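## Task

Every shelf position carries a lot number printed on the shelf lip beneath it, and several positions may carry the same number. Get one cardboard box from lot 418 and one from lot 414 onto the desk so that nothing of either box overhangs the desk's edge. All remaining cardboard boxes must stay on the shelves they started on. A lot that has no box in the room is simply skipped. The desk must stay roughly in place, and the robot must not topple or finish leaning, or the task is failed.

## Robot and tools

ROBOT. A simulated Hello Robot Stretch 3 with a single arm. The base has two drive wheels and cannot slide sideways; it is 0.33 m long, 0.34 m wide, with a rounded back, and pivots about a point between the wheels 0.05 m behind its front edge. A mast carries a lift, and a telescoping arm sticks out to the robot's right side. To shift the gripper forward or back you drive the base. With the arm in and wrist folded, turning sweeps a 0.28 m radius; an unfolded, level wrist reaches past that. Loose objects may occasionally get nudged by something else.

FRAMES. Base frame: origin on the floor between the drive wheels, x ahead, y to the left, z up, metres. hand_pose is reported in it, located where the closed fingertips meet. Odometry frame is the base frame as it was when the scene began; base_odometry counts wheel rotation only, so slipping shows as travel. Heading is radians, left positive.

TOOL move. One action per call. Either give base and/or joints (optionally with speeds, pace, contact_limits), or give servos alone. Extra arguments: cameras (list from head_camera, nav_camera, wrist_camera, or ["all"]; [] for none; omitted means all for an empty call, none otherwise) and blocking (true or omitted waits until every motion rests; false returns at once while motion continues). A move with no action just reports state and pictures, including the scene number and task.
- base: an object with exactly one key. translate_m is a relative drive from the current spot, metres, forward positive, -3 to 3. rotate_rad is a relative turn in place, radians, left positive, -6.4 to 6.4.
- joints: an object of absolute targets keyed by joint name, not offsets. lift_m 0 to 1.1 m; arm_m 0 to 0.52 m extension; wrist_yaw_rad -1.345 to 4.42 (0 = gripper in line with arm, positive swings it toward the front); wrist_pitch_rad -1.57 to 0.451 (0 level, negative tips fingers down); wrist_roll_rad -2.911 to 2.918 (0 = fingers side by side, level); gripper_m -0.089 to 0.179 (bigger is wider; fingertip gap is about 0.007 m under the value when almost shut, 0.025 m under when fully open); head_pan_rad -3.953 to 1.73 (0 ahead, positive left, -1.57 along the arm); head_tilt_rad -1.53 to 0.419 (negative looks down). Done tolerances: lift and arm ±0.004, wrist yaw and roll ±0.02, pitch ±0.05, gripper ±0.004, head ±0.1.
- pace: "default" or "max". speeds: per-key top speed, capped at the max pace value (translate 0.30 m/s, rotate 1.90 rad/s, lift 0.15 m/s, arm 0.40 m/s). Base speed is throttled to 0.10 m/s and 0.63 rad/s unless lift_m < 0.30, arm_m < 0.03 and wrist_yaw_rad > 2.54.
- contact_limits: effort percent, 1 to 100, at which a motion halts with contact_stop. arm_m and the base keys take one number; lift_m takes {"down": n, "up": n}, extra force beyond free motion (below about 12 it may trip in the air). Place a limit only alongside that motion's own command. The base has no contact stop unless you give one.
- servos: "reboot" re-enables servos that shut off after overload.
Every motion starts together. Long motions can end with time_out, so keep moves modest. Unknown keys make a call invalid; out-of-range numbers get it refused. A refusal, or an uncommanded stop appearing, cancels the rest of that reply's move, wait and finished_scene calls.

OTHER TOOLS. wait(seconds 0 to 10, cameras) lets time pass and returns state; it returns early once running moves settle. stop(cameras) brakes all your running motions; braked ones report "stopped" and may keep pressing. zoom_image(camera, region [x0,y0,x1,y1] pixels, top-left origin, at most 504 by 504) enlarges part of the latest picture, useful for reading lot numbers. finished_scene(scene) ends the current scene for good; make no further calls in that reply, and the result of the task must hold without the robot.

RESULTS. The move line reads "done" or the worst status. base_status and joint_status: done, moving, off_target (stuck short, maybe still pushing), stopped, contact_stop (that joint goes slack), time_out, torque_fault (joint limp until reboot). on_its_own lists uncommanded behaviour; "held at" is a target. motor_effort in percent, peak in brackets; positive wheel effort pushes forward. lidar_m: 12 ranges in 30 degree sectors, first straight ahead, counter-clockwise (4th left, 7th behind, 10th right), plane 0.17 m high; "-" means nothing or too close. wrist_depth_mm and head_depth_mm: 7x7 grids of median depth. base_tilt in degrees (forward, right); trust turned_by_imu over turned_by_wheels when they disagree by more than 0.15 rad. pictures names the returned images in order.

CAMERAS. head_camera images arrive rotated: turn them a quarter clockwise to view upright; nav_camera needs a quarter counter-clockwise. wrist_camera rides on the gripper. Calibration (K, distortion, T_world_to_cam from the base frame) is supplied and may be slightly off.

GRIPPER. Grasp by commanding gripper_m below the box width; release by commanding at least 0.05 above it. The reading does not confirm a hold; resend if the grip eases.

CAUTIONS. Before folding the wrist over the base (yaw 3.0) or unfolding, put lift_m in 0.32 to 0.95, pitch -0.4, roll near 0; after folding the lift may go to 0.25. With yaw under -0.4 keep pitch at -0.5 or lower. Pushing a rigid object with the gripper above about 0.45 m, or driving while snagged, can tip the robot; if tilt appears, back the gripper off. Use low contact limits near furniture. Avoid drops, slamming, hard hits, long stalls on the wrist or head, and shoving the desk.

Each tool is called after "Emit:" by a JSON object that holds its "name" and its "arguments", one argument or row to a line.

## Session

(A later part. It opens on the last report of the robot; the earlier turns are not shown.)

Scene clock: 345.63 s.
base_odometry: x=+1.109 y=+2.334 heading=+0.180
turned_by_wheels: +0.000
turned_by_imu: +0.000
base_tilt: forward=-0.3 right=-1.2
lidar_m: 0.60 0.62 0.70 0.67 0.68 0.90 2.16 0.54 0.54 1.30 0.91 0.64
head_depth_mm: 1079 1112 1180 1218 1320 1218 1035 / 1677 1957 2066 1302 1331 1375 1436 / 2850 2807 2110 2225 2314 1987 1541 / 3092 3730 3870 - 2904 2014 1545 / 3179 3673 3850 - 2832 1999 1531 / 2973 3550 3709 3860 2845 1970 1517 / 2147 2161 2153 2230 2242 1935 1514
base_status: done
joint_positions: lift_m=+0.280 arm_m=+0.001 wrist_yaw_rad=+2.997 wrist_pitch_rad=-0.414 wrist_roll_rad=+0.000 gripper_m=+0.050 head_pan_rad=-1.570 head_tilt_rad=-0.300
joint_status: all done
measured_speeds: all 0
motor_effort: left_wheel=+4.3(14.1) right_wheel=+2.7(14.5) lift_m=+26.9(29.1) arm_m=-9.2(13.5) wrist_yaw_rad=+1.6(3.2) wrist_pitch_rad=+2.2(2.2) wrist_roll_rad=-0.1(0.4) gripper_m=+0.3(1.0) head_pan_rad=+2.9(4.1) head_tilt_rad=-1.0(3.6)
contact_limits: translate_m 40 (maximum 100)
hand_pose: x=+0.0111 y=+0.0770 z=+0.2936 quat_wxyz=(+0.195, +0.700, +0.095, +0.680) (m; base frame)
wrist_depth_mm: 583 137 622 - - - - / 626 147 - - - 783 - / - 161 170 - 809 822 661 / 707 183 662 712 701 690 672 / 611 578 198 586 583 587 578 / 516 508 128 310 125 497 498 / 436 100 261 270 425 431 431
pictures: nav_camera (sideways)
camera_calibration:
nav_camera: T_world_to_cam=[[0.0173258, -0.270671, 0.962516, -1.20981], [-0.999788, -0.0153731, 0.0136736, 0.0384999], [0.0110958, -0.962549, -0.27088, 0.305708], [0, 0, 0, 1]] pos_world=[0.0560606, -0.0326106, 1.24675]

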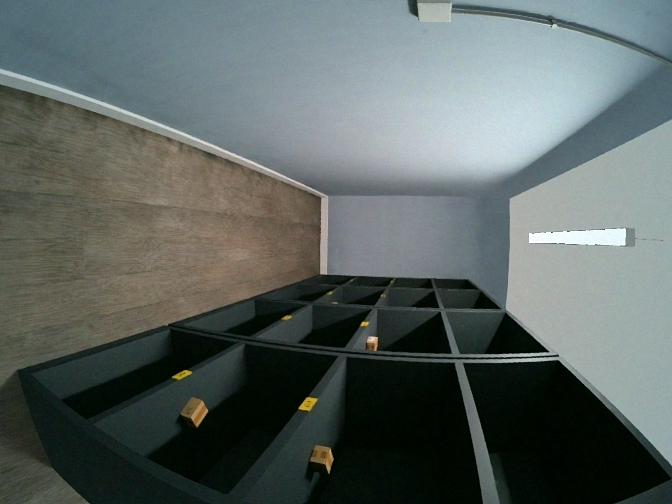

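Emit:
{"name": "move", "arguments": {
  "base": {"translate_m":0.24},
  "contact_limits": {"translate_m":40}
}}

Emit:
{"name": "move", "arguments": {
  "base": {"rotate_rad":-1.57},
  "joints": {"head_tilt_rad":-0.45},
  "cameras": ["nav_camera","head_camera"]
}}

Emit:
{"name": "move", "arguments": {
  "base": {"translate_m":0.85},
  "pace": "max"
}}

Emit:
{"name": "move", "arguments": {
  "cameras": ["head_camera","nav_camera"]
}}

Scene clock: 359.07 s.
move: done
base_odometry: x=+1.345 y=+2.377 heading=+0.180
turned_by_wheels: +0.000
turned_by_imu: +0.000
base_tilt: forward=-0.2 right=-1.2
lidar_m: 0.37 0.38 0.49 0.68 0.70 0.92 2.21 0.72 1.37 1.81 0.55 0.39
head_depth_mm: 1939 1985 2109 2144 1767 1489 1475 / 2822 2525 2136 2224 2315 1997 1558 / 3064 3719 3846 3602 2916 1997 1548 / 3158 3639 3857 - 2903 2007 1533 / 3177 3708 3881 - 2865 1994 1528 / 2211 2238 2277 2334 2377 1895 1527 / 1303 1315 1325 1346 1359 1395 1386
base_status: done
joint_positions: lift_m=+0.280 arm_m=+0.001 wrist_yaw_rad=+2.997 wrist_pitch_rad=-0.414 wrist_roll_rad=+0.000 gripper_m=+0.050 head_pan_rad=-1.570 head_tilt_rad=-0.300
joint_status: not commanded
measured_speeds: all 0
motor_effort: left_wheel=+1.5(10.8) right_wheel=+8.5(13.4) lift_m=+25.5(26.5) arm_m=-5.5(8.3) wrist_yaw_rad=+2.0(3.7) wrist_pitch_rad=+2.1(2.2) wrist_roll_rad=-0.1(0.3) gripper_m=+0.3(1.1) head_pan_rad=+2.5(3.1) head_tilt_rad=+2.2(2.3)
contact_limits: translate_m 40 (maximum 100)
hand_pose: x=+0.0111 y=+0.0770 z=+0.2936 quat_wxyz=(+0.195, +0.700, +0.095, +0.680) (m; base frame)
wrist_depth_mm: 592 137 629 - - 513 397 / - 148 - - - 503 404 / - 160 170 - 784 539 411 / 701 186 662 710 707 536 419 / 607 577 198 588 585 544 421 / 515 512 127 309 125 496 418 / 437 99 261 269 429 434 413
pictures: none

Scene clock: 362.43 s.
move: done
base_odometry: x=+1.345 y=+2.377 heading=-1.390
turned_by_wheels: -1.570
turned_by_imu: -1.545
base_tilt: forward=-0.1 right=-1.3
lidar_m: 1.69 0.54 0.39 0.37 0.38 0.50 0.68 0.70 0.93 2.30 0.72 1.36
head_depth_mm: 1709 1686 1683 1660 1653 1608 1377 / 2416 2351 2340 2295 2099 1704 1365 / 2866 3056 3260 3145 2225 1704 1360 / 2840 3032 3252 3275 2234 1684 1351 / 2865 3000 3221 3261 2212 1670 1348 / 2809 3025 3257 3222 2180 1661 1340 / 2815 2927 2959 2780 1185 1200 1217
base_status: done
joint_positions: lift_m=+0.280 arm_m=+0.001 wrist_yaw_rad=+2.997 wrist_pitch_rad=-0.414 wrist_roll_rad=+0.000 gripper_m=+0.050 head_pan_rad=-1.570 head_tilt_rad=-0.450
joint_status: all done
measured_speeds: all 0
motor_effort: left_wheel=+8.1(12.9) right_wheel=-8.8(12.7) lift_m=+24.5(25.7) arm_m=-12.5(13.1) wrist_yaw_rad=+1.5(3.1) wrist_pitch_rad=+2.1(2.2) wrist_roll_rad=+0.1(0.3) gripper_m=+0.1(0.8) head_pan_rad=+2.3(2.8) head_tilt_rad=-4.2(7.4)
hand_pose: x=+0.0111 y=+0.0770 z=+0.2936 quat_wxyz=(+0.195, +0.700, +0.095, +0.680) (m; base frame)
wrist_depth_mm: 342 137 368 383 395 409 424 / 375 147 395 415 429 446 471 / 408 161 422 455 475 488 519 / 447 186 460 499 527 544 - / 481 486 198 526 532 559 577 / 506 509 127 310 125 497 496 / 435 100 260 270 426 434 434
pictures: head_camera (sideways), nav_camera (sideways)
camera_calibration:
head_camera: T_world_to_cam=[[-0.0466587, 0.386877, -0.92095, 1.21419], [0.997514, -0.0307004, -0.0634344, 0.0761009], [-0.0528149, -0.92162, -0.384482, 0.456322], [0, 0, 0, 1]] pos_world=[0.00484135, -0.0468496, 1.29848]
nav_camera: T_world_to_cam=[[0.017463, -0.411126, 0.911411, -1.14313], [-0.999787, -0.0172041, 0.0113958, 0.0414773], [0.010995, -0.911416, -0.411339, 0.488486], [0, 0, 0, 1]] pos_world=[0.05606, -0.0240405, 1.24232]

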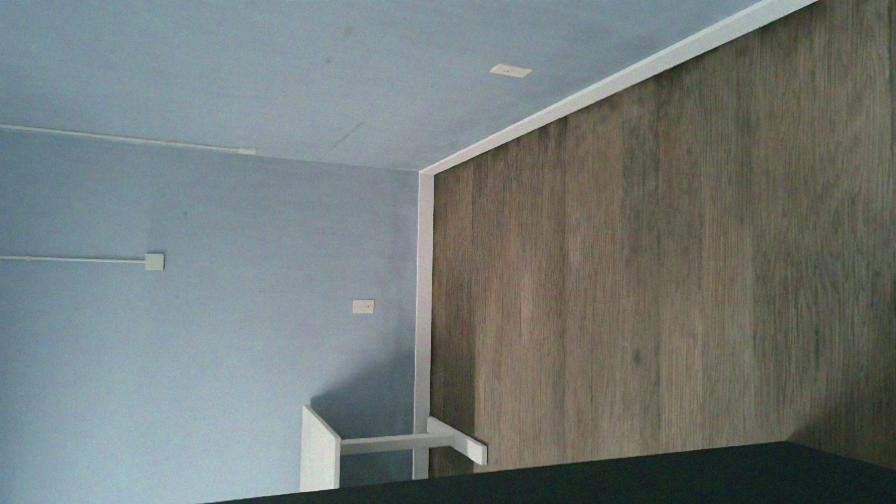

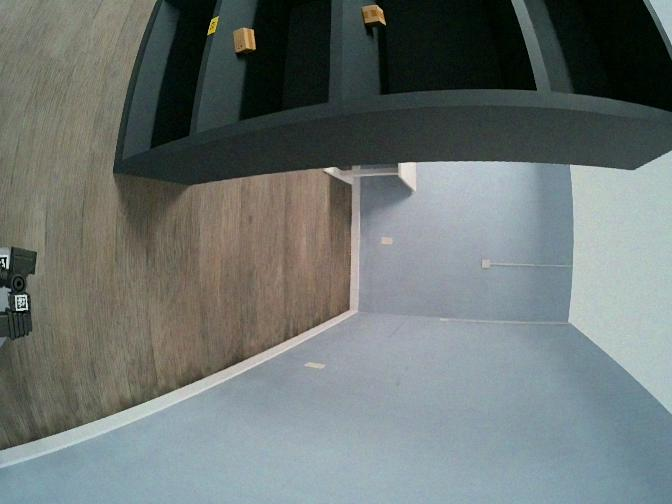

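Scene clock: 366.60 s.
move: done
base_odometry: x=+1.498 y=+1.541 heading=-1.390
turned_by_wheels: +0.000
turned_by_imu: +0.001
base_tilt: forward=-0.3 right=-1.3
lidar_m: 1.83 0.59 0.42 0.40 0.41 0.55 1.37 1.56 0.77 1.05 0.71 1.44
head_depth_mm: 577 950 1027 830 1078 1018 887 / 588 944 1021 822 1200 1006 885 / 603 937 1014 809 1185 1002 879 / 616 933 1009 770 1185 929 873 / 631 930 1005 794 1178 992 868 / 652 925 999 785 1170 983 867 / 672 923 993 774 1136 982 860
base_status: done
joint_positions: lift_m=+0.280 arm_m=+0.001 wrist_yaw_rad=+2.998 wrist_pitch_rad=-0.414 wrist_roll_rad=+0.000 gripper_m=+0.050 head_pan_rad=-1.570 head_tilt_rad=-0.450
joint_status: not commanded
measured_speeds: all 0
motor_effort: left_wheel=+2.1(13.5) right_wheel=+4.7(14.1) lift_m=+23.8(24.9) arm_m=-9.2(13.1) wrist_yaw_rad=+2.4(2.8) wrist_pitch_rad=+2.1(2.2) wrist_roll_rad=-0.2(0.3) gripper_m=+0.3(1.2) head_pan_rad=+1.2(2.2) head_tilt_rad=-3.4(4.8)
hand_pose: x=+0.0111 y=+0.0770 z=+0.2936 quat_wxyz=(+0.195, +0.700, +0.095, +0.680) (m; base frame)
wrist_depth_mm: 368 137 398 412 425 441 463 / 406 147 426 448 467 488 505 / 440 162 462 493 515 529 538 / 478 186 501 532 543 - - / 512 519 199 555 156 581 577 / 512 510 127 310 125 497 498 / 433 99 261 271 423 434 430
pictures: none

Scene clock: 366.60 s.
base_odometry: x=+1.498 y=+1.541 heading=-1.390
turned_by_wheels: +0.000
turned_by_imu: +0.000
base_tilt: forward=-0.3 right=-1.3
lidar_m: 1.83 0.59 0.42 0.40 0.41 0.55 1.37 1.56 0.77 1.05 0.71 1.44
head_depth_mm: 577 950 1027 830 1078 1018 887 / 588 944 1021 822 1200 1006 885 / 603 937 1014 809 1185 1002 879 / 616 933 1009 770 1185 929 873 / 631 930 1005 794 1178 992 868 / 652 925 999 785 1170 983 867 / 672 923 993 774 1136 982 860
base_status: done
joint_positions: lift_m=+0.280 arm_m=+0.001 wrist_yaw_rad=+2.998 wrist_pitch_rad=-0.414 wrist_roll_rad=+0.000 gripper_m=+0.050 head_pan_rad=-1.570 head_tilt_rad=-0.450
joint_status: not commanded
measured_speeds: all 0
motor_effort: left_wheel=+2.1(13.5) right_wheel=+4.7(14.1) lift_m=+23.8(24.9) arm_m=-9.2(13.1) wrist_yaw_rad=+2.4(2.8) wrist_pitch_rad=+2.1(2.2) wrist_roll_rad=-0.2(0.3) gripper_m=+0.3(1.2) head_pan_rad=+1.2(2.2) head_tilt_rad=-3.4(4.8)
hand_pose: x=+0.0111 y=+0.0770 z=+0.2936 quat_wxyz=(+0.195, +0.700, +0.095, +0.680) (m; base frame)
wrist_depth_mm: 368 137 398 412 425 441 463 / 406 147 426 448 467 488 505 / 440 162 462 493 515 529 538 / 478 186 501 532 543 - - / 512 519 199 555 156 581 577 / 512 510 127 310 125 497 498 / 433 99 261 271 423 434 430
pictures: head_camera (sideways), nav_camera (sideways)
camera_calibration:
head_camera: T_world_to_cam=[[-0.0466587, 0.386877, -0.92095, 1.21419], [0.997514, -0.0307004, -0.0634344, 0.0761009], [-0.0528149, -0.92162, -0.384482, 0.456322], [0, 0, 0, 1]] pos_world=[0.00484135, -0.0468496, 1.29848]
nav_camera: T_world_to_cam=[[0.017463, -0.411126, 0.911411, -1.14313], [-0.999787, -0.0172041, 0.0113958, 0.0414773], [0.010995, -0.911416, -0.411339, 0.488486], [0, 0, 0, 1]] pos_world=[0.05606, -0.0240405, 1.24232]

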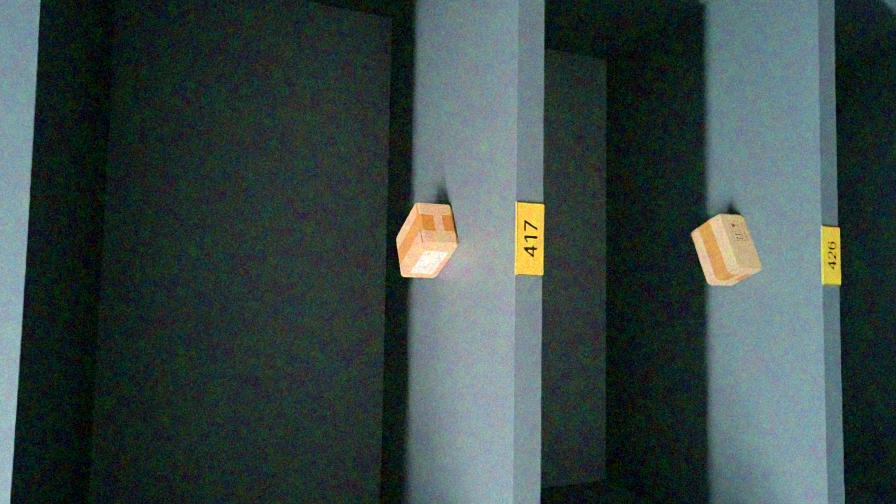

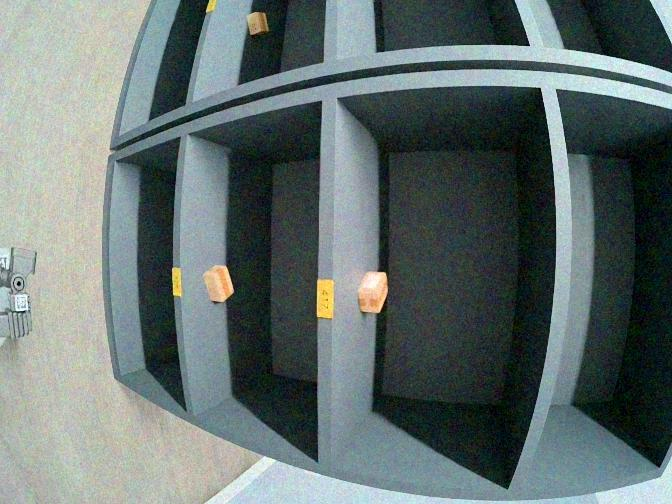

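Unit 1 (417, 426) no. Continue.

Emit:
{"name": "move", "arguments": {
  "base": {"translate_m":0.88},
  "pace": "max"
}}

Emit:
{"name": "move", "arguments": {
  "cameras": ["head_camera","nav_camera"]
}}

Scene clock: 374.50 s.
move: done
base_odometry: x=+1.656 y=+0.675 heading=-1.390
turned_by_wheels: +0.000
turned_by_imu: +0.001
base_tilt: forward=-0.3 right=-1.1
lidar_m: 1.99 0.64 0.46 0.44 0.45 0.60 1.49 1.46 0.70 1.02 0.71 1.39
head_depth_mm: 575 914 966 836 890 948 866 / 586 911 987 825 1175 1007 858 / 600 905 981 812 1167 999 855 / 614 902 978 806 1164 996 848 / 631 899 971 683 1154 956 843 / 648 895 968 785 1139 982 841 / 669 891 958 775 1129 977 813
base_status: done
joint_positions: lift_m=+0.280 arm_m=+0.001 wrist_yaw_rad=+2.998 wrist_pitch_rad=-0.414 wrist_roll_rad=+0.000 gripper_m=+0.050 head_pan_rad=-1.570 head_tilt_rad=-0.450
joint_status: not commanded
measured_speeds: all 0
motor_effort: left_wheel=+1.5(15.4) right_wheel=+6.5(12.1) lift_m=+24.6(25.8) arm_m=-3.4(7.4) wrist_yaw_rad=+1.3(3.3) wrist_pitch_rad=+2.2(2.2) wrist_roll_rad=+0.3(0.3) gripper_m=-0.2(1.1) head_pan_rad=+0.1(1.5) head_tilt_rad=-3.2(4.3)
hand_pose: x=+0.0110 y=+0.0770 z=+0.2936 quat_wxyz=(+0.195, +0.700, +0.095, +0.680) (m; base frame)
wrist_depth_mm: 399 137 430 442 460 483 495 / 434 147 460 482 505 519 530 / 478 161 495 529 541 - - / 522 186 189 - - - 643 / 542 550 196 571 558 581 579 / 514 508 127 309 125 500 494 / 437 100 260 270 424 434 430
pictures: none

Scene clock: 374.50 s.
base_odometry: x=+1.656 y=+0.675 heading=-1.390
turned_by_wheels: +0.000
turned_by_imu: +0.000
base_tilt: forward=-0.3 right=-1.1
lidar_m: 1.99 0.64 0.46 0.44 0.45 0.60 1.49 1.46 0.70 1.02 0.71 1.39
head_depth_mm: 575 914 966 836 890 948 866 / 586 911 987 825 1175 1007 858 / 600 905 981 812 1167 999 855 / 614 902 978 806 1164 996 848 / 631 899 971 683 1154 956 843 / 648 895 968 785 1139 982 841 / 669 891 958 775 1129 977 813
base_status: done
joint_positions: lift_m=+0.280 arm_m=+0.001 wrist_yaw_rad=+2.998 wrist_pitch_rad=-0.414 wrist_roll_rad=+0.000 gripper_m=+0.050 head_pan_rad=-1.570 head_tilt_rad=-0.450
joint_status: not commanded
measured_speeds: all 0
motor_effort: left_wheel=+1.5(15.4) right_wheel=+6.5(12.1) lift_m=+24.6(25.8) arm_m=-3.4(7.4) wrist_yaw_rad=+1.3(3.3) wrist_pitch_rad=+2.2(2.2) wrist_roll_rad=+0.3(0.3) gripper_m=-0.2(1.1) head_pan_rad=+0.1(1.5) head_tilt_rad=-3.2(4.3)
hand_pose: x=+0.0110 y=+0.0770 z=+0.2936 quat_wxyz=(+0.195, +0.700, +0.095, +0.680) (m; base frame)
wrist_depth_mm: 399 137 430 442 460 483 495 / 434 147 460 482 505 519 530 / 478 161 495 529 541 - - / 522 186 189 - - - 643 / 542 550 196 571 558 581 579 / 514 508 127 309 125 500 494 / 437 100 260 270 424 434 430
pictures: head_camera (sideways), nav_camera (sideways)
camera_calibration:
head_camera: T_world_to_cam=[[-0.0466587, 0.386877, -0.92095, 1.21419], [0.997514, -0.0307004, -0.0634344, 0.0761009], [-0.0528149, -0.92162, -0.384482, 0.456322], [0, 0, 0, 1]] pos_world=[0.00484135, -0.0468496, 1.29848]
nav_camera: T_world_to_cam=[[0.017463, -0.411126, 0.911411, -1.14313], [-0.999787, -0.0172041, 0.0113958, 0.0414773], [0.010995, -0.911416, -0.411339, 0.488486], [0, 0, 0, 1]] pos_world=[0.05606, -0.0240405, 1.24232]

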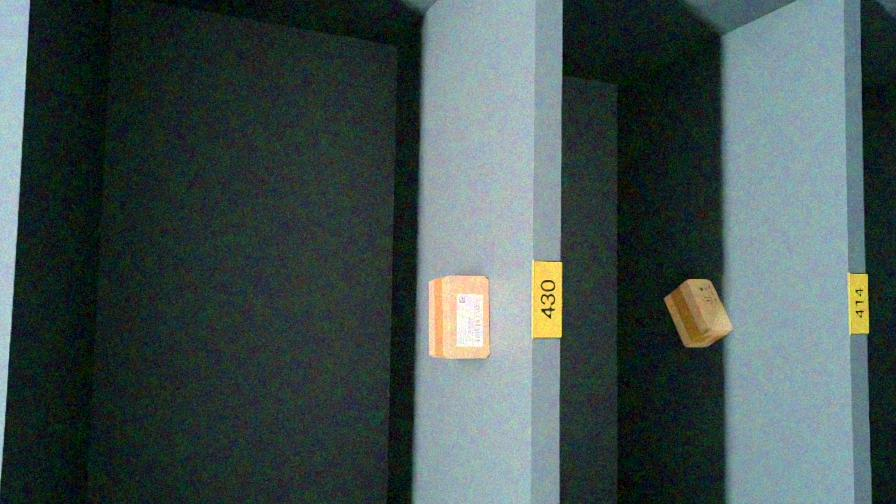

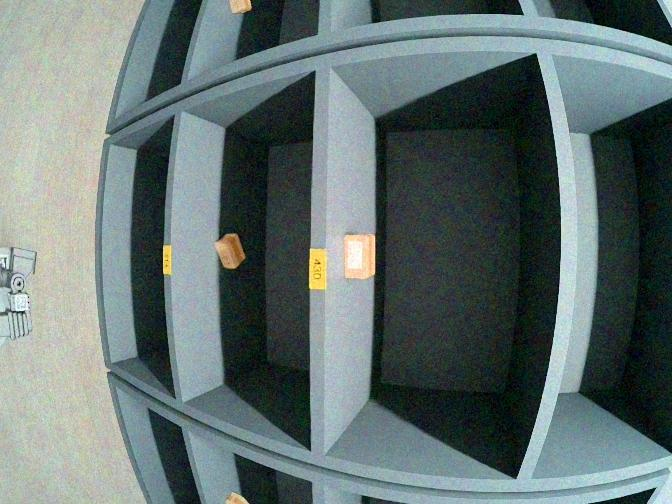

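Emit:
{"name": "move", "arguments": {
  "joints": {"lift_m":0.68,"gripper_m":0.17}
}}

Emit:
{"name": "move", "arguments": {
  "joints": {"wrist_yaw_rad":0.2,"wrist_pitch_rad":-0.4}
}}

Emit:
{"name": "move", "arguments": {
  "joints": {"arm_m":0.2},
  "cameras": ["wrist_camera"]
}}

Scene clock: 397.97 s.
move: done
base_odometry: x=+1.656 y=+0.675 heading=-1.390
turned_by_wheels: +0.000
turned_by_imu: +0.000
base_tilt: forward=-0.3 right=-1.1
lidar_m: 1.98 0.64 0.46 0.44 0.45 0.60 1.49 1.46 0.70 1.02 0.72 1.40
head_depth_mm: 575 915 966 836 891 946 861 / 587 913 979 827 1176 1010 858 / 599 912 982 814 1170 1002 855 / 614 908 972 807 1153 998 847 / 629 902 969 682 1154 956 840 / 648 897 967 784 1143 983 842 / 668 888 961 779 1136 982 814
base_status: not commanded
joint_positions: lift_m=+0.680 arm_m=+0.001 wrist_yaw_rad=+2.998 wrist_pitch_rad=-0.414 wrist_roll_rad=+0.000 gripper_m=+0.170 head_pan_rad=-1.570 head_tilt_rad=-0.450
joint_status: all done
measured_speeds: all 0
motor_effort: left_wheel=+1.7(2.0) right_wheel=+6.4(7.7) lift_m=+30.8(34.9) arm_m=+4.1(4.1) wrist_yaw_rad=+1.0(3.2) wrist_pitch_rad=+2.1(2.2) wrist_roll_rad=-0.2(0.3) gripper_m=+0.3(83.5) head_pan_rad=-0.9(1.2) head_tilt_rad=-2.6(3.1)
hand_pose: x=+0.0110 y=+0.0770 z=+0.6936 quat_wxyz=(+0.195, +0.700, +0.095, +0.680) (m; base frame)
wrist_depth_mm: 399 137 429 444 458 476 493 / 436 147 463 481 504 525 533 / 474 162 498 528 539 - - / 518 186 189 - - - - / - 147 205 - - - - / - 124 232 - - 134 - / - 122 268 819 839 817 106
pictures: none

Scene clock: 400.37 s.
move: done
base_odometry: x=+1.656 y=+0.675 heading=-1.390
turned_by_wheels: +0.000
turned_by_imu: +0.000
base_tilt: forward=-0.5 right=-1.2
lidar_m: 1.98 0.64 0.46 0.44 0.45 0.60 1.50 1.45 0.70 1.02 0.72 1.40
head_depth_mm: 575 913 966 836 890 949 863 / 587 914 990 822 1180 1007 857 / 600 906 983 813 1166 1000 853 / 614 905 975 805 1161 1000 849 / 631 897 970 681 1142 959 845 / 650 895 965 785 1145 990 841 / 669 890 963 778 1133 982 817
base_status: not commanded
joint_positions: lift_m=+0.680 arm_m=+0.001 wrist_yaw_rad=+0.203 wrist_pitch_rad=-0.414 wrist_roll_rad=+0.000 gripper_m=+0.170 head_pan_rad=-1.570 head_tilt_rad=-0.450
joint_status: all done
measured_speeds: all 0
motor_effort: left_wheel=+1.3(2.0) right_wheel=+7.0(7.9) lift_m=+30.1(31.0) arm_m=+5.1(5.5) wrist_yaw_rad=-4.3(7.8) wrist_pitch_rad=+2.1(4.5) wrist_roll_rad=+0.0(0.4) gripper_m=+0.6(1.2) head_pan_rad=-1.8(1.8) head_tilt_rad=-1.7(3.1)
hand_pose: x=+0.0239 y=-0.3658 z=+0.6936 quat_wxyz=(+0.703, +0.215, -0.673, -0.075) (m; base frame)
wrist_depth_mm: 453 - - - - - 618 / 455 - - - - - 670 / 477 - - - - - 543 / 512 494 488 486 481 477 473 / - 143 - 439 427 411 393 / - 124 - - - - - / 116 762 - - - - 106
pictures: none

Scene clock: 403.07 s.
move: done
base_odometry: x=+1.656 y=+0.675 heading=-1.390
turned_by_wheels: +0.000
turned_by_imu: +0.000
base_tilt: forward=-0.3 right=-1.2
lidar_m: 1.98 0.64 0.46 0.44 0.45 0.60 1.49 1.46 0.70 1.02 0.72 1.39
head_depth_mm: 576 911 970 837 891 949 865 / 589 912 989 824 1173 1007 442 / 601 910 984 814 1162 1007 423 / 613 905 976 805 1161 998 452 / 632 897 973 686 1154 959 817 / 649 894 961 784 1141 984 795 / 671 889 961 777 1133 979 811
base_status: not commanded
joint_positions: lift_m=+0.680 arm_m=+0.200 wrist_yaw_rad=+0.203 wrist_pitch_rad=-0.414 wrist_roll_rad=+0.000 gripper_m=+0.170 head_pan_rad=-1.570 head_tilt_rad=-0.450
joint_status: all done
measured_speeds: all 0
motor_effort: left_wheel=+1.3(2.0) right_wheel=+6.1(7.4) lift_m=+29.6(30.7) arm_m=+13.2(15.7) wrist_yaw_rad=-2.2(5.0) wrist_pitch_rad=+2.1(2.2) wrist_roll_rad=-0.1(0.4) gripper_m=+0.4(1.1) head_pan_rad=-1.4(1.9) head_tilt_rad=-1.0(2.5)
hand_pose: x=+0.0238 y=-0.5653 z=+0.6936 quat_wxyz=(+0.703, +0.215, -0.673, -0.075) (m; base frame)
wrist_depth_mm: 460 - - - - - - / 467 - - - - - - / 461 - - - - - 543 / 464 490 487 420 479 476 473 / 408 404 400 401 396 394 392 / 123 141 343 342 338 327 337 / 116 299 297 297 295 287 106
pictures: wrist_camera
camera_calibration:
wrist_camera: T_world_to_cam=[[-0.971033, -0.237601, -0.0253069, -0.0869077], [-0.117159, 0.565743, -0.816216, 0.921176], [0.208251, -0.789608, -0.577192, 0.115185], [0, 0, 0, 1]] pos_world=[-0.000453448, -0.450847, 0.816163]

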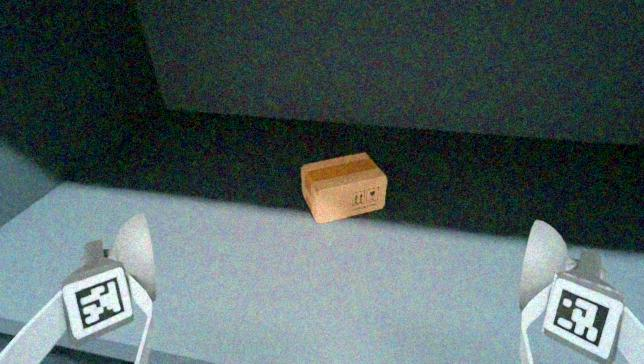

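Emit:
{"name": "move", "arguments": {
  "base": {"translate_m":-0.018},
  "joints": {"wrist_yaw_rad":0.51,"arm_m":0.461},
  "cameras": ["wrist_camera"]
}}

Scene clock: 428.70 s.
move: done
base_odometry: x=+1.653 y=+0.693 heading=-1.390
turned_by_wheels: +0.000
turned_by_imu: +0.000
base_tilt: forward=-0.3 right=-1.2
lidar_m: 1.98 0.64 0.46 0.44 0.45 0.60 1.50 1.44 0.69 1.02 0.73 0.78
head_depth_mm: 574 911 961 833 853 940 845 / 587 912 991 822 1136 979 434 / 599 908 981 812 635 620 828 / 615 905 975 803 660 903 849 / 632 900 973 684 759 931 844 / 648 894 963 781 1146 957 842 / 669 890 958 777 1130 981 812
base_status: done
joint_positions: lift_m=+0.680 arm_m=+0.461 wrist_yaw_rad=+0.507 wrist_pitch_rad=-0.414 wrist_roll_rad=+0.000 gripper_m=+0.170 head_pan_rad=-1.570 head_tilt_rad=-0.450
joint_status: all done
measured_speeds: all 0
motor_effort: left_wheel=-5.8(10.8) right_wheel=-5.7(9.4) lift_m=+28.7(29.8) arm_m=+12.8(15.3) wrist_yaw_rad=+2.0(4.6) wrist_pitch_rad=+2.2(2.3) wrist_roll_rad=+0.1(0.3) gripper_m=+1.0(1.2) head_pan_rad=-2.4(2.7) head_tilt_rad=-1.1(2.2)
hand_pose: x=+0.0877 y=-0.8026 z=+0.6936 quat_wxyz=(+0.707, +0.314, -0.633, +0.033) (m; base frame)
wrist_depth_mm: 366 441 - - - - - / 382 458 - - - - - / 397 475 - - - - - / 408 469 489 461 - - - / 409 402 400 399 392 369 - / 123 141 342 340 336 327 - / 116 291 299 244 295 286 106
pictures: wrist_camera
camera_calibration:
wrist_camera: T_world_to_cam=[[-0.855395, -0.517356, -0.0253188, -0.316004], [-0.281122, 0.504751, -0.816209, 1.02841], [0.435051, -0.691064, -0.577202, -0.0263889], [0, 0, 0, 1]] pos_world=[0.03028, -0.700813, 0.816163]

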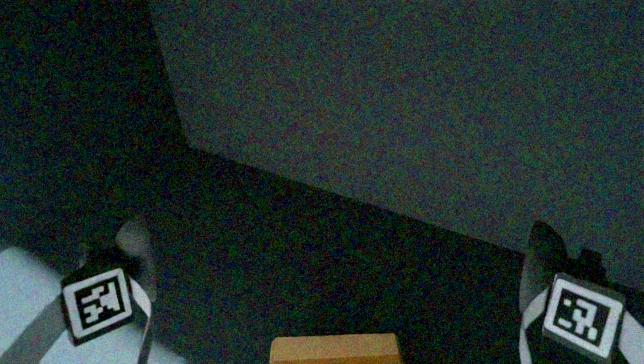

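Emit:
{"name": "move", "arguments": {
  "joints": {"lift_m":0.554,"arm_m":0.452},
  "contact_limits": {"lift_m":{"down":15}}
}}

Emit:
{"name": "move", "arguments": {
  "joints": {"gripper_m":0.05}
}}

Emit:
{"name": "move", "arguments": {
  "joints": {"lift_m":0.66},
  "cameras": ["wrist_camera"]
}}

Scene clock: 439.87 s.
move: done
base_odometry: x=+1.653 y=+0.693 heading=-1.390
turned_by_wheels: +0.000
turned_by_imu: +0.000
base_tilt: forward=-0.4 right=-1.2
lidar_m: 1.98 0.64 0.46 0.44 0.45 0.60 1.49 1.44 0.69 1.02 0.73 0.78
head_depth_mm: 575 909 962 833 853 939 842 / 588 914 989 826 1136 1011 856 / 601 911 977 814 1164 729 601 / 616 906 980 803 1159 727 829 / 630 899 972 685 1150 927 845 / 649 894 965 780 1142 987 838 / 670 893 962 778 1138 979 810
base_status: not commanded
joint_positions: lift_m=+0.554 arm_m=+0.452 wrist_yaw_rad=+0.507 wrist_pitch_rad=-0.414 wrist_roll_rad=+0.000 gripper_m=+0.170 head_pan_rad=-1.570 head_tilt_rad=-0.450
joint_status: all done
measured_speeds: all 0
motor_effort: left_wheel=-5.6(6.3) right_wheel=-5.2(6.4) lift_m=+25.2(28.1) arm_m=-11.9(14.4) wrist_yaw_rad=+1.7(3.1) wrist_pitch_rad=+2.2(2.2) wrist_roll_rad=-0.2(0.4) gripper_m=+0.3(1.0) head_pan_rad=-2.9(3.4) head_tilt_rad=-1.1(1.6)
contact_limits: lift_m down 15 (down: maximum 72; up: maximum 65)
hand_pose: x=+0.0877 y=-0.7936 z=+0.5676 quat_wxyz=(+0.707, +0.314, -0.633, +0.033) (m; base frame)
wrist_depth_mm: 369 441 - - - - - / 380 436 435 - - - - / 348 344 339 339 332 314 - / 272 272 268 267 264 263 261 / 225 223 214 148 147 211 216 / 123 141 178 135 135 180 183 / 158 161 160 154 155 158 106
pictures: none

Scene clock: 441.60 s.
move: done
base_odometry: x=+1.653 y=+0.693 heading=-1.390
turned_by_wheels: +0.000
turned_by_imu: +0.000
base_tilt: forward=-0.4 right=-1.3
lidar_m: 1.97 0.64 0.46 0.44 0.45 0.60 1.49 1.45 0.69 1.02 0.73 0.78
head_depth_mm: 576 910 961 831 853 935 845 / 586 918 988 826 1136 1009 857 / 602 913 983 819 1165 729 601 / 615 903 976 805 1157 728 824 / 630 900 972 686 1144 930 845 / 649 895 966 781 1140 985 838 / 671 892 958 777 1136 977 812
base_status: not commanded
joint_positions: lift_m=+0.554 arm_m=+0.452 wrist_yaw_rad=+0.508 wrist_pitch_rad=-0.414 wrist_roll_rad=+0.000 gripper_m=+0.051 head_pan_rad=-1.570 head_tilt_rad=-0.450
joint_status: all done
measured_speeds: all 0
motor_effort: left_wheel=-5.9(6.3) right_wheel=-6.2(6.5) lift_m=+30.5(31.0) arm_m=-11.8(12.6) wrist_yaw_rad=+0.8(3.3) wrist_pitch_rad=+2.1(2.3) wrist_roll_rad=-0.3(0.3) gripper_m=-15.0(87.7) head_pan_rad=-3.1(3.6) head_tilt_rad=-1.4(1.4)
contact_limits: lift_m down 15 (down: maximum 72; up: maximum 65)
hand_pose: x=+0.0878 y=-0.7936 z=+0.5676 quat_wxyz=(+0.707, +0.315, -0.633, +0.033) (m; base frame)
wrist_depth_mm: 367 439 - - - - - / 381 438 429 - - - - / 349 344 341 340 332 313 - / 274 272 267 180 253 262 260 / 225 224 150 149 148 218 216 / 191 190 135 139 136 180 184 / 170 157 157 156 157 154 165
pictures: none

Scene clock: 443.40 s.
move: done
base_odometry: x=+1.653 y=+0.693 heading=-1.390
turned_by_wheels: +0.000
turned_by_imu: +0.000
base_tilt: forward=-0.3 right=-1.1
lidar_m: 1.98 0.64 0.46 0.44 0.45 0.60 1.49 1.44 0.69 1.02 0.73 0.78
head_depth_mm: 576 909 960 835 851 939 845 / 588 910 986 824 1137 1010 460 / 600 913 982 813 653 627 808 / 615 903 976 803 661 736 846 / 631 901 970 687 756 929 846 / 649 895 968 783 1143 981 840 / 670 887 961 777 1129 981 815
base_status: not commanded
joint_positions: lift_m=+0.660 arm_m=+0.452 wrist_yaw_rad=+0.508 wrist_pitch_rad=-0.421 wrist_roll_rad=+0.000 gripper_m=+0.051 head_pan_rad=-1.570 head_tilt_rad=-0.450
joint_status: all done
measured_speeds: all 0
motor_effort: left_wheel=-5.6(6.1) right_wheel=-6.2(6.4) lift_m=+31.5(34.2) arm_m=-11.1(12.2) wrist_yaw_rad=-0.2(3.6) wrist_pitch_rad=+3.5(3.6) wrist_roll_rad=-0.3(0.3) gripper_m=-15.5(15.8) head_pan_rad=-2.9(3.6) head_tilt_rad=-0.2(1.1)
hand_pose: x=+0.0874 y=-0.7928 z=+0.6719 quat_wxyz=(+0.707, +0.317, -0.632, +0.030) (m; base frame)
wrist_depth_mm: 372 439 - - - - - / 383 456 - - - - - / 393 479 507 - - - - / 410 448 447 438 175 - - / 370 381 151 145 149 350 - / 318 315 136 136 137 299 307 / 285 263 260 158 158 258 270
pictures: wrist_camera
camera_calibration:
wrist_camera: T_world_to_cam=[[-0.85525, -0.517585, -0.0255593, -0.311792], [-0.284256, 0.509797, -0.811976, 1.00715], [0.433297, -0.687178, -0.58313, -0.0245951], [0, 0, 0, 1]] pos_world=[0.0302841, -0.691721, 0.795469]

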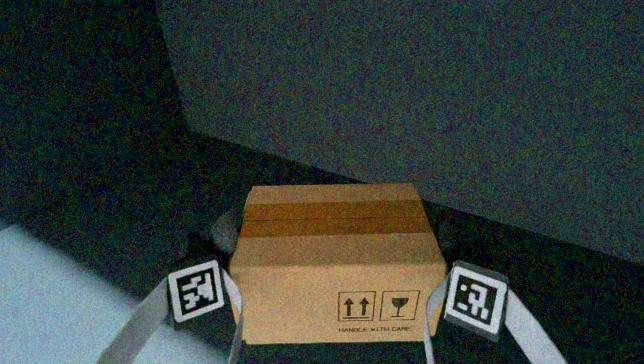

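Emit:
{"name": "move", "arguments": {
  "joints": {"arm_m":0.0}
}}

Emit:
{"name": "move", "arguments": {
  "base": {"translate_m":-0.9},
  "joints": {"wrist_yaw_rad":1.4}
}}

Emit:
{"name": "move", "arguments": {
  "base": {"translate_m":-0.81}
}}

Emit:
{"name": "move", "arguments": {
  "base": {"rotate_rad":-1.57}
}}

Emit:
{"name": "move", "arguments": {
  "base": {"translate_m":1.0},
  "contact_limits": {"translate_m":40}
}}

Emit:
{"name": "move", "arguments": {
  "base": {"translate_m":0.94},
  "contact_limits": {"translate_m":40}
}}

Emit:
{"name": "move", "arguments": {
  "base": {"rotate_rad":1.57},
  "joints": {"lift_m":0.88}
}}

Emit:
{"name": "move", "arguments": {
  "base": {"translate_m":0.9}
}}

Emit:
{"name": "move", "arguments": {
  "base": {"translate_m":0.8},
  "joints": {"head_tilt_rad":-0.6}
}}

Emit:
{"name": "move", "arguments": {
  "cameras": ["head_camera"]
}}

Scene clock: 477.60 s.
move: done
base_odometry: x=+1.653 y=+0.693 heading=-1.390
turned_by_wheels: +0.000
turned_by_imu: +0.000
base_tilt: forward=-0.4 right=-1.2
lidar_m: 1.98 0.64 0.46 0.44 0.45 0.60 1.50 1.44 0.69 1.02 0.73 0.78
head_depth_mm: 575 908 965 834 850 941 845 / 587 915 988 826 1138 1008 855 / 601 911 985 814 1166 1003 854 / 614 902 977 808 1161 1001 850 / 631 904 966 686 1156 992 845 / 650 896 966 783 1138 986 840 / 667 892 958 778 1124 986 812
base_status: not commanded
joint_positions: lift_m=+0.660 arm_m=+0.001 wrist_yaw_rad=+0.508 wrist_pitch_rad=-0.421 wrist_roll_rad=+0.000 gripper_m=+0.051 head_pan_rad=-1.570 head_tilt_rad=-0.450
joint_status: all done
measured_speeds: all 0
motor_effort: left_wheel=-5.9(6.4) right_wheel=-5.4(6.4) lift_m=+30.9(32.0) arm_m=-12.6(14.7) wrist_yaw_rad=+1.0(2.8) wrist_pitch_rad=+3.6(3.6) wrist_roll_rad=+0.2(0.4) gripper_m=-15.3(15.9) head_pan_rad=-3.0(3.9) head_tilt_rad=+0.2(1.1)
hand_pose: x=+0.0873 y=-0.3413 z=+0.6719 quat_wxyz=(+0.707, +0.317, -0.632, +0.030) (m; base frame)
wrist_depth_mm: - 488 506 - - - - / 825 521 - - - - - / - - 532 529 529 520 517 / - - 533 463 443 441 437 / - - 151 146 149 379 361 / 961 952 136 136 136 - 342 / 864 809 792 154 155 - -
pictures: none

Scene clock: 487.73 s.
move: done
base_odometry: x=+1.491 y=+1.578 heading=-1.390
turned_by_wheels: +0.000
turned_by_imu: -0.001
base_tilt: forward=-0.5 right=-1.2
lidar_m: 1.82 0.59 0.42 0.40 0.41 0.55 1.37 1.53 0.74 1.06 0.73 1.44
head_depth_mm: 575 950 1011 831 989 984 891 / 587 945 1021 822 1208 1012 887 / 601 945 1018 816 1192 1003 880 / 615 936 1014 770 1189 963 875 / 633 931 1010 793 1180 989 869 / 651 928 995 786 1166 984 863 / 670 918 994 775 1162 982 863
base_status: done
joint_positions: lift_m=+0.660 arm_m=+0.001 wrist_yaw_rad=+1.397 wrist_pitch_rad=-0.421 wrist_roll_rad=+0.000 gripper_m=+0.051 head_pan_rad=-1.570 head_tilt_rad=-0.450
joint_status: all done
measured_speeds: all 0
motor_effort: left_wheel=-6.6(10.1) right_wheel=-4.7(14.2) lift_m=+30.7(31.9) arm_m=-1.9(12.8) wrist_yaw_rad=+2.2(5.9) wrist_pitch_rad=+3.5(3.6) wrist_roll_rad=-0.1(0.4) gripper_m=-15.4(16.0) head_pan_rad=-2.4(3.6) head_tilt_rad=+1.7(2.2)
hand_pose: x=+0.1992 y=-0.1844 z=+0.6719 quat_wxyz=(+0.625, +0.558, -0.434, +0.331) (m; base frame)
wrist_depth_mm: - - - - - - - / - - - - - - - / - - - - - - - / - - - - - - - / - - 151 145 149 - - / 843 951 136 136 136 - - / 763 810 795 158 787 125 -
pictures: none

Scene clock: 496.97 s.
move: done
base_odometry: x=+1.345 y=+2.375 heading=-1.390
turned_by_wheels: +0.000
turned_by_imu: -0.001
base_tilt: forward=-0.2 right=-1.1
lidar_m: 1.69 0.55 0.39 0.37 0.38 0.50 0.68 0.70 0.93 2.32 0.72 1.37
head_depth_mm: 1743 1703 1679 1670 1657 1604 1368 / 2412 2379 2339 2310 2127 1704 1369 / 2859 3071 3249 3135 2241 1690 1360 / 2874 3063 3294 3332 2226 1684 1351 / 2816 3000 3246 3206 2206 1665 1345 / 2812 3008 3230 3207 2191 1657 1340 / 2803 2966 3114 2766 1172 1185 1215
base_status: done
joint_positions: lift_m=+0.660 arm_m=+0.001 wrist_yaw_rad=+1.397 wrist_pitch_rad=-0.421 wrist_roll_rad=+0.000 gripper_m=+0.051 head_pan_rad=-1.570 head_tilt_rad=-0.450
joint_status: not commanded
measured_speeds: all 0
motor_effort: left_wheel=-0.8(11.4) right_wheel=-10.2(14.0) lift_m=+30.0(31.4) arm_m=+8.4(8.4) wrist_yaw_rad=+1.1(3.8) wrist_pitch_rad=+3.5(3.6) wrist_roll_rad=+0.1(0.4) gripper_m=-15.5(15.9) head_pan_rad=-2.8(3.4) head_tilt_rad=+2.8(3.0)
hand_pose: x=+0.1992 y=-0.1844 z=+0.6719 quat_wxyz=(+0.625, +0.558, -0.434, +0.331) (m; base frame)
wrist_depth_mm: - - - - - - - / - - - - - - - / - - - - - - - / - - - - - - - / - - 151 146 149 - - / 860 - 135 136 136 - - / 755 809 803 158 793 125 -
pictures: none

Scene clock: 500.57 s.
move: done
base_odometry: x=+1.345 y=+2.375 heading=-2.959
turned_by_wheels: -1.570
turned_by_imu: -1.545
base_tilt: forward=-0.2 right=-1.2
lidar_m: 2.42 0.72 1.37 1.60 0.54 0.39 0.37 0.38 0.51 0.68 0.71 0.95
head_depth_mm: 557 597 648 705 772 841 912 / 556 597 646 698 768 847 945 / 553 593 641 694 764 844 940 / 552 591 639 693 761 839 935 / 550 590 636 690 757 835 928 / 548 587 633 687 752 831 921 / 545 585 631 685 749 821 916
base_status: done
joint_positions: lift_m=+0.660 arm_m=+0.001 wrist_yaw_rad=+1.397 wrist_pitch_rad=-0.421 wrist_roll_rad=+0.000 gripper_m=+0.051 head_pan_rad=-1.570 head_tilt_rad=-0.450
joint_status: not commanded
measured_speeds: all 0
motor_effort: left_wheel=+7.5(12.4) right_wheel=-9.9(13.6) lift_m=+29.6(30.6) arm_m=+3.3(9.5) wrist_yaw_rad=+1.0(3.8) wrist_pitch_rad=+3.4(3.6) wrist_roll_rad=-0.3(0.3) gripper_m=-14.9(16.1) head_pan_rad=-2.6(3.0) head_tilt_rad=+3.0(3.5)
hand_pose: x=+0.1992 y=-0.1844 z=+0.6719 quat_wxyz=(+0.625, +0.558, -0.434, +0.331) (m; base frame)
wrist_depth_mm: - - - - - - 550 / - - - - - - 558 / - - - - - - 565 / - - - - - - 559 / - - 152 145 149 - 582 / - - 136 136 136 - 571 / 797 819 792 158 780 782 588
pictures: none

Scene clock: 511.70 s.
move: done
base_odometry: x=+0.362 y=+2.194 heading=-2.959
turned_by_wheels: +0.000
turned_by_imu: +0.001
base_tilt: forward=-0.3 right=-1.2
lidar_m: 2.34 2.08 2.78 0.36 0.37 0.50 1.36 0.95 0.69 0.66 0.68 0.91
head_depth_mm: 536 576 621 676 741 820 915 / 535 574 619 675 738 814 908 / 532 571 618 672 734 813 908 / 530 570 614 669 730 808 900 / 528 566 614 666 726 803 895 / 527 566 609 662 726 797 889 / 526 563 605 659 722 795 886
base_status: done
joint_positions: lift_m=+0.660 arm_m=+0.001 wrist_yaw_rad=+1.397 wrist_pitch_rad=-0.421 wrist_roll_rad=+0.000 gripper_m=+0.051 head_pan_rad=-1.570 head_tilt_rad=-0.450
joint_status: not commanded
measured_speeds: all 0
motor_effort: left_wheel=+2.9(11.7) right_wheel=+6.7(11.0) lift_m=+29.5(30.8) arm_m=-13.1(13.7) wrist_yaw_rad=+1.7(3.9) wrist_pitch_rad=+3.4(3.7) wrist_roll_rad=+0.1(0.3) gripper_m=-15.1(15.9) head_pan_rad=-2.7(3.3) head_tilt_rad=+4.0(4.5)
contact_limits: translate_m 40 (maximum 100)
hand_pose: x=+0.1992 y=-0.1844 z=+0.6719 quat_wxyz=(+0.625, +0.558, -0.434, +0.331) (m; base frame)
wrist_depth_mm: - - - - - - 527 / - - - - - - 534 / - - - - - - 538 / - - - - - - 548 / - - 151 145 149 - 564 / 971 956 136 136 136 - 564 / 881 817 791 158 770 125 582
pictures: none

Scene clock: 522.23 s.
move: done
base_odometry: x=-0.563 y=+2.023 heading=-2.960
turned_by_wheels: +0.000
turned_by_imu: +0.000
base_tilt: forward=-0.4 right=-1.2
lidar_m: 1.45 1.27 1.77 3.53 1.21 0.92 2.29 0.93 0.67 0.64 0.66 0.88
head_depth_mm: 517 555 600 653 713 787 883 / 515 553 597 649 711 783 877 / 514 551 595 645 708 779 875 / 511 548 593 643 703 776 865 / 509 548 591 640 701 774 860 / 508 545 587 637 697 767 854 / 507 543 585 635 694 767 852
base_status: done
joint_positions: lift_m=+0.660 arm_m=+0.001 wrist_yaw_rad=+1.397 wrist_pitch_rad=-0.421 wrist_roll_rad=+0.000 gripper_m=+0.051 head_pan_rad=-1.570 head_tilt_rad=-0.450
joint_status: not commanded
measured_speeds: all 0
motor_effort: left_wheel=+3.2(11.8) right_wheel=+5.5(11.9) lift_m=+28.4(29.9) arm_m=-12.1(13.3) wrist_yaw_rad=+2.3(3.5) wrist_pitch_rad=+3.4(3.7) wrist_roll_rad=-0.3(0.3) gripper_m=-15.3(16.0) head_pan_rad=-2.2(3.0) head_tilt_rad=+4.3(5.3)
contact_limits: translate_m 40 (maximum 100)
hand_pose: x=+0.1992 y=-0.1844 z=+0.6719 quat_wxyz=(+0.625, +0.558, -0.434, +0.331) (m; base frame)
wrist_depth_mm: - - - - - 620 500 / - - - - - 637 509 / - - - - - - 520 / - - - - - - 522 / - - 151 145 149 - 531 / 986 970 135 136 136 - 539 / 854 808 800 158 798 125 558
pictures: none

Scene clock: 525.83 s.
move: done
base_odometry: x=-0.563 y=+2.023 heading=-1.390
turned_by_wheels: +1.570
turned_by_imu: +1.545
base_tilt: forward=-0.2 right=-1.3
lidar_m: 3.63 1.23 0.91 1.29 0.94 0.67 0.64 0.65 0.87 1.45 1.26 1.76
head_depth_mm: 1229 1321 1408 1509 1553 1535 1384 / 1233 1314 1421 1552 1688 1712 1402 / 1215 1308 1415 1531 1685 1708 1400 / 1220 1309 1405 1524 1666 1684 1359 / 1209 1294 1394 1513 1663 1674 1347 / 1203 1289 1386 1509 1651 1656 1338 / 1200 1281 1382 1499 1626 1652 1332
base_status: done
joint_positions: lift_m=+0.880 arm_m=+0.001 wrist_yaw_rad=+1.397 wrist_pitch_rad=-0.422 wrist_roll_rad=+0.000 gripper_m=+0.051 head_pan_rad=-1.570 head_tilt_rad=-0.450
joint_status: all done
measured_speeds: all 0
motor_effort: left_wheel=-8.3(12.5) right_wheel=+9.1(13.0) lift_m=+30.9(34.9) arm_m=-13.0(13.6) wrist_yaw_rad=+2.2(3.4) wrist_pitch_rad=+3.8(3.8) wrist_roll_rad=+0.1(0.3) gripper_m=-15.5(15.9) head_pan_rad=-2.2(2.7) head_tilt_rad=+3.6(5.0)
hand_pose: x=+0.1991 y=-0.1843 z=+0.8917 quat_wxyz=(+0.625, +0.558, -0.434, +0.331) (m; base frame)
wrist_depth_mm: - - - - - - - / - - - - - - - / - - - - - - - / - - - - - - - / - - 151 146 150 - - / - - 136 136 136 - - / - - - 158 - - -
pictures: none

Scene clock: 535.97 s.
move: done
base_odometry: x=-0.401 y=+1.138 heading=-1.390
turned_by_wheels: +0.000
turned_by_imu: +0.000
base_tilt: forward=-0.3 right=-1.1
lidar_m: 2.75 1.28 0.91 0.86 0.89 1.60 1.53 1.57 1.49 0.97 0.98 1.48
head_depth_mm: 1199 1293 1395 1512 1663 1716 1375 / 1194 1277 1378 1514 1647 1598 1402 / 1194 1273 1368 1462 1010 851 1396 / 1180 1268 1370 1434 1003 848 1312 / 1184 1265 1357 1423 998 842 1342 / 1174 1258 1352 1416 993 837 1345 / 1168 1248 1342 1417 985 828 1333
base_status: done
joint_positions: lift_m=+0.880 arm_m=+0.001 wrist_yaw_rad=+1.397 wrist_pitch_rad=-0.422 wrist_roll_rad=+0.000 gripper_m=+0.051 head_pan_rad=-1.570 head_tilt_rad=-0.450
joint_status: not commanded
measured_speeds: all 0
motor_effort: left_wheel=+5.2(8.8) right_wheel=+3.9(14.5) lift_m=+24.7(31.6) arm_m=-12.1(13.5) wrist_yaw_rad=+2.8(3.9) wrist_pitch_rad=+3.7(3.8) wrist_roll_rad=+0.2(0.4) gripper_m=-15.5(16.2) head_pan_rad=-2.1(2.8) head_tilt_rad=+2.3(4.4)
hand_pose: x=+0.1991 y=-0.1843 z=+0.8917 quat_wxyz=(+0.625, +0.558, -0.434, +0.331) (m; base frame)
wrist_depth_mm: - - - - - - - / - - - - - - - / - - - - - - - / - - - - - - - / - - 151 146 150 - - / - - 136 136 136 - - / - - - 158 - - -
pictures: none

Scene clock: 545.10 s.
move: done
base_odometry: x=-0.257 y=+0.351 heading=-1.390
turned_by_wheels: +0.000
turned_by_imu: +0.000
base_tilt: forward=-0.4 right=-1.1
lidar_m: 1.95 1.32 0.94 0.89 0.92 1.23 2.32 2.06 0.94 0.74 1.00 1.88
head_depth_mm: 1160 1273 1411 1138 871 1498 - / 1153 1273 1392 1114 870 1484 - / 1149 1265 1382 1113 861 1512 - / 1148 1253 1373 1102 853 1438 1260 / 1138 1249 1371 1092 849 1465 1225 / 1133 1249 1375 1082 838 1454 1275 / 1129 1237 1356 1072 836 1370 1269
base_status: done
joint_positions: lift_m=+0.880 arm_m=+0.001 wrist_yaw_rad=+1.397 wrist_pitch_rad=-0.422 wrist_roll_rad=+0.000 gripper_m=+0.051 head_pan_rad=-1.570 head_tilt_rad=-0.600
joint_status: all done
measured_speeds: all 0
motor_effort: left_wheel=+0.3(10.7) right_wheel=+10.7(13.8) lift_m=+24.9(25.4) arm_m=-11.5(12.7) wrist_yaw_rad=+1.8(3.3) wrist_pitch_rad=+3.6(3.8) wrist_roll_rad=+0.1(0.3) gripper_m=-15.5(16.0) head_pan_rad=-1.9(2.8) head_tilt_rad=-4.8(6.4)
hand_pose: x=+0.1991 y=-0.1843 z=+0.8917 quat_wxyz=(+0.625, +0.558, -0.434, +0.331) (m; base frame)
wrist_depth_mm: - - - - - - - / - - - - - - - / - - - - - - - / - - - - - - - / - - 152 145 149 - - / - - 136 136 136 - - / - - - 158 - - -
pictures: none

Scene clock: 545.10 s.
base_odometry: x=-0.257 y=+0.351 heading=-1.390
turned_by_wheels: +0.000
turned_by_imu: +0.000
base_tilt: forward=-0.4 right=-1.1
lidar_m: 1.95 1.32 0.94 0.89 0.92 1.23 2.32 2.06 0.94 0.74 1.00 1.88
head_depth_mm: 1160 1273 1411 1138 871 1498 - / 1153 1273 1392 1114 870 1484 - / 1149 1265 1382 1113 861 1512 - / 1148 1253 1373 1102 853 1438 1260 / 1138 1249 1371 1092 849 1465 1225 / 1133 1249 1375 1082 838 1454 1275 / 1129 1237 1356 1072 836 1370 1269
base_status: done
joint_positions: lift_m=+0.880 arm_m=+0.001 wrist_yaw_rad=+1.397 wrist_pitch_rad=-0.422 wrist_roll_rad=+0.000 gripper_m=+0.051 head_pan_rad=-1.570 head_tilt_rad=-0.600
joint_status: all done
measured_speeds: all 0
motor_effort: left_wheel=+0.3(10.7) right_wheel=+10.7(13.8) lift_m=+24.9(25.4) arm_m=-11.5(12.7) wrist_yaw_rad=+1.8(3.3) wrist_pitch_rad=+3.6(3.8) wrist_roll_rad=+0.1(0.3) gripper_m=-15.5(16.0) head_pan_rad=-1.9(2.8) head_tilt_rad=-4.8(6.4)
hand_pose: x=+0.1991 y=-0.1843 z=+0.8917 quat_wxyz=(+0.625, +0.558, -0.434, +0.331) (m; base frame)
wrist_depth_mm: - - - - - - - / - - - - - - - / - - - - - - - / - - - - - - - / - - 152 145 149 - - / - - 136 136 136 - - / - - - 158 - - -
pictures: head_camera (sideways)
camera_calibration:
head_camera: T_world_to_cam=[[-0.0466911, 0.520085, -0.852837, 1.12535], [0.997501, -0.0210373, -0.0674404, 0.0812933], [-0.0530161, -0.853855, -0.517803, 0.629753], [0, 0, 0, 1]] pos_world=[0.00484067, -0.0458484, 1.29131]

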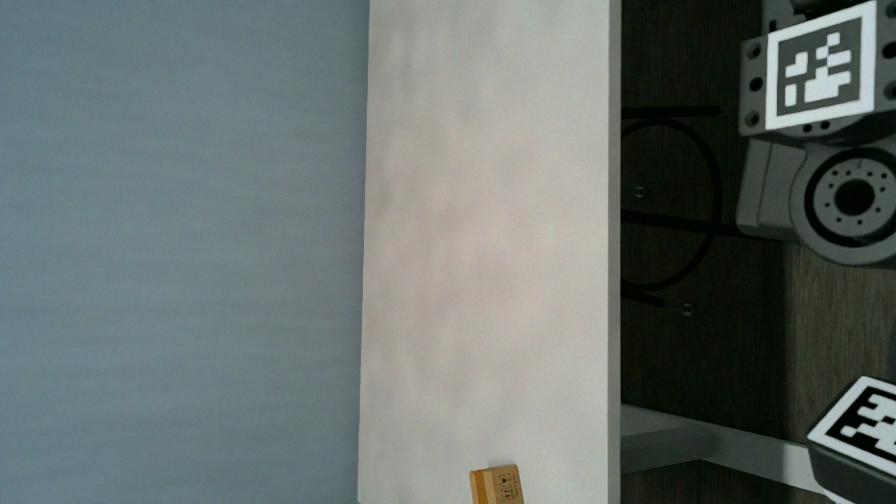

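Emit:
{"name": "move", "arguments": {
  "joints": {"arm_m":0.43,"wrist_yaw_rad":0.35}
}}

Emit:
{"name": "move", "arguments": {
  "joints": {"lift_m":0.77}
}}

Emit:
{"name": "move", "arguments": {
  "joints": {"lift_m":0.727},
  "speeds": {"lift_m":0.025},
  "contact_limits": {"lift_m":{"down":13}},
  "cameras": ["wrist_camera"]
}}

Scene clock: 555.57 s.
move: done
base_odometry: x=-0.257 y=+0.351 heading=-1.390
turned_by_wheels: +0.000
turned_by_imu: +0.000
base_tilt: forward=-0.4 right=-1.2
lidar_m: 1.95 1.32 0.94 0.90 0.92 1.22 2.32 2.06 0.94 0.74 1.00 1.87
head_depth_mm: 1162 1268 1412 1136 310 - 1219 / 1157 1264 1392 408 373 1402 1240 / 1145 1262 1340 968 858 1478 1238 / 1149 1259 1341 639 855 1420 1220 / 1134 1253 1368 991 849 1457 1225 / 1135 1240 1361 1077 840 1458 1221 / 1131 1247 1357 1069 835 1370 1184
base_status: not commanded
joint_positions: lift_m=+0.880 arm_m=+0.430 wrist_yaw_rad=+0.353 wrist_pitch_rad=-0.422 wrist_roll_rad=+0.000 gripper_m=+0.051 head_pan_rad=-1.570 head_tilt_rad=-0.600
joint_status: all done
measured_speeds: all 0
motor_effort: left_wheel=+0.5(0.7) right_wheel=+10.6(11.2) lift_m=+26.3(26.4) arm_m=+12.5(15.3) wrist_yaw_rad=-3.0(7.5) wrist_pitch_rad=+3.7(3.8) wrist_roll_rad=+0.2(0.3) gripper_m=-15.5(15.9) head_pan_rad=-1.7(2.6) head_tilt_rad=-4.6(5.7)
hand_pose: x=+0.0559 y=-0.7851 z=+0.8917 quat_wxyz=(+0.707, +0.267, -0.654, -0.025) (m; base frame)
wrist_depth_mm: - - - - - - - / - 973 - - - - - / - - - - - - - / - - - 176 - - - / 338 - 151 145 149 - - / 314 327 136 136 136 - - / - - 150 154 154 - -
pictures: none

Scene clock: 557.40 s.
move: done
base_odometry: x=-0.257 y=+0.351 heading=-1.390
turned_by_wheels: +0.000
turned_by_imu: +0.000
base_tilt: forward=-0.2 right=-1.1
lidar_m: 1.95 1.32 0.94 0.90 0.92 1.23 2.32 2.05 0.94 0.74 0.99 1.88
head_depth_mm: 1161 1269 1410 1136 869 1491 302 / 1152 1276 1396 1119 465 366 319 / 1147 1262 1390 619 800 1466 1232 / 1143 1253 1378 706 796 1429 1223 / 1140 1251 1370 1090 850 1456 1225 / 1132 1246 1362 1081 840 1449 1217 / 1127 1241 1360 1068 833 1371 1194
base_status: not commanded
joint_positions: lift_m=+0.770 arm_m=+0.430 wrist_yaw_rad=+0.353 wrist_pitch_rad=-0.422 wrist_roll_rad=+0.000 gripper_m=+0.051 head_pan_rad=-1.570 head_tilt_rad=-0.600
joint_status: all done
measured_speeds: all 0
motor_effort: left_wheel=+0.1(0.8) right_wheel=+10.5(11.1) lift_m=+23.9(27.6) arm_m=+9.4(13.0) wrist_yaw_rad=-2.7(5.0) wrist_pitch_rad=+3.6(3.8) wrist_roll_rad=+0.1(0.3) gripper_m=-15.3(15.9) head_pan_rad=-2.1(2.4) head_tilt_rad=-4.0(5.3)
hand_pose: x=+0.0559 y=-0.7851 z=+0.7817 quat_wxyz=(+0.707, +0.267, -0.654, -0.025) (m; base frame)
wrist_depth_mm: - - - - - - - / - - - - - - - / 283 - - - - - - / 266 - - 177 - - - / - - 151 145 149 - - / - - 136 137 136 - - / - - 150 154 154 - -
pictures: none

Scene clock: 559.53 s.
move: done
base_odometry: x=-0.257 y=+0.351 heading=-1.390
turned_by_wheels: +0.000
turned_by_imu: +0.000
base_tilt: forward=-0.3 right=-1.2
lidar_m: 1.95 1.32 0.94 0.89 0.92 1.23 2.32 2.06 0.94 0.74 1.00 1.87
head_depth_mm: 1155 1275 1413 1137 874 1498 1172 / 1157 1271 1404 1119 804 404 345 / 1155 1263 1384 1117 644 1440 1235 / 1143 1264 1371 1100 743 1431 1223 / 1136 1256 1367 1098 842 1466 1223 / 1133 1244 1360 1077 844 1459 1224 / 1129 1234 1364 1072 838 1372 1188
base_status: not commanded
joint_positions: lift_m=+0.727 arm_m=+0.430 wrist_yaw_rad=+0.353 wrist_pitch_rad=-0.364 wrist_roll_rad=+0.000 gripper_m=+0.051 head_pan_rad=-1.570 head_tilt_rad=-0.600
joint_status: all done
measured_speeds: all 0
motor_effort: left_wheel=+0.4(0.7) right_wheel=+10.8(11.3) lift_m=+16.6(27.2) arm_m=+6.3(9.9) wrist_yaw_rad=-2.8(4.5) wrist_pitch_rad=-7.0(7.4) wrist_roll_rad=-0.1(0.3) gripper_m=-15.1(15.8) head_pan_rad=-2.1(2.4) head_tilt_rad=-3.9(4.9)
contact_limits: lift_m down 13 (down: maximum 72; up: maximum 65)
hand_pose: x=+0.0583 y=-0.7916 z=+0.7519 quat_wxyz=(+0.707, +0.248, -0.662, -0.004) (m; base frame)
wrist_depth_mm: - - - - - - - / - - - - - - - / 266 - - - - - - / 266 - - 175 174 - - / - - 150 148 147 - - / - - 134 139 137 - - / - - 150 154 154 - -
pictures: wrist_camera
camera_calibration:
wrist_camera: T_world_to_cam=[[-0.924214, -0.381155, -0.0234488, -0.223556], [-0.186038, 0.503023, -0.844013, 1.07626], [0.333495, -0.775686, -0.53581, -0.064417], [0, 0, 0, 1]] pos_world=[0.0150949, -0.676562, 0.868622]

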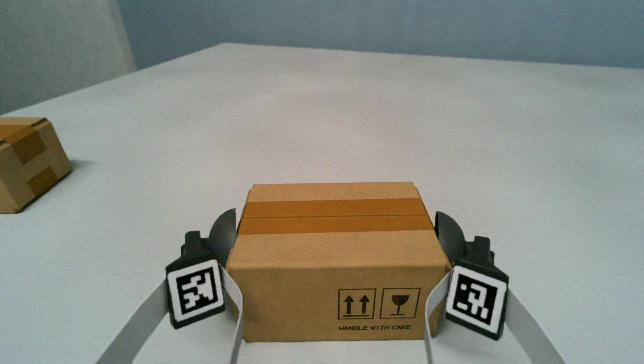

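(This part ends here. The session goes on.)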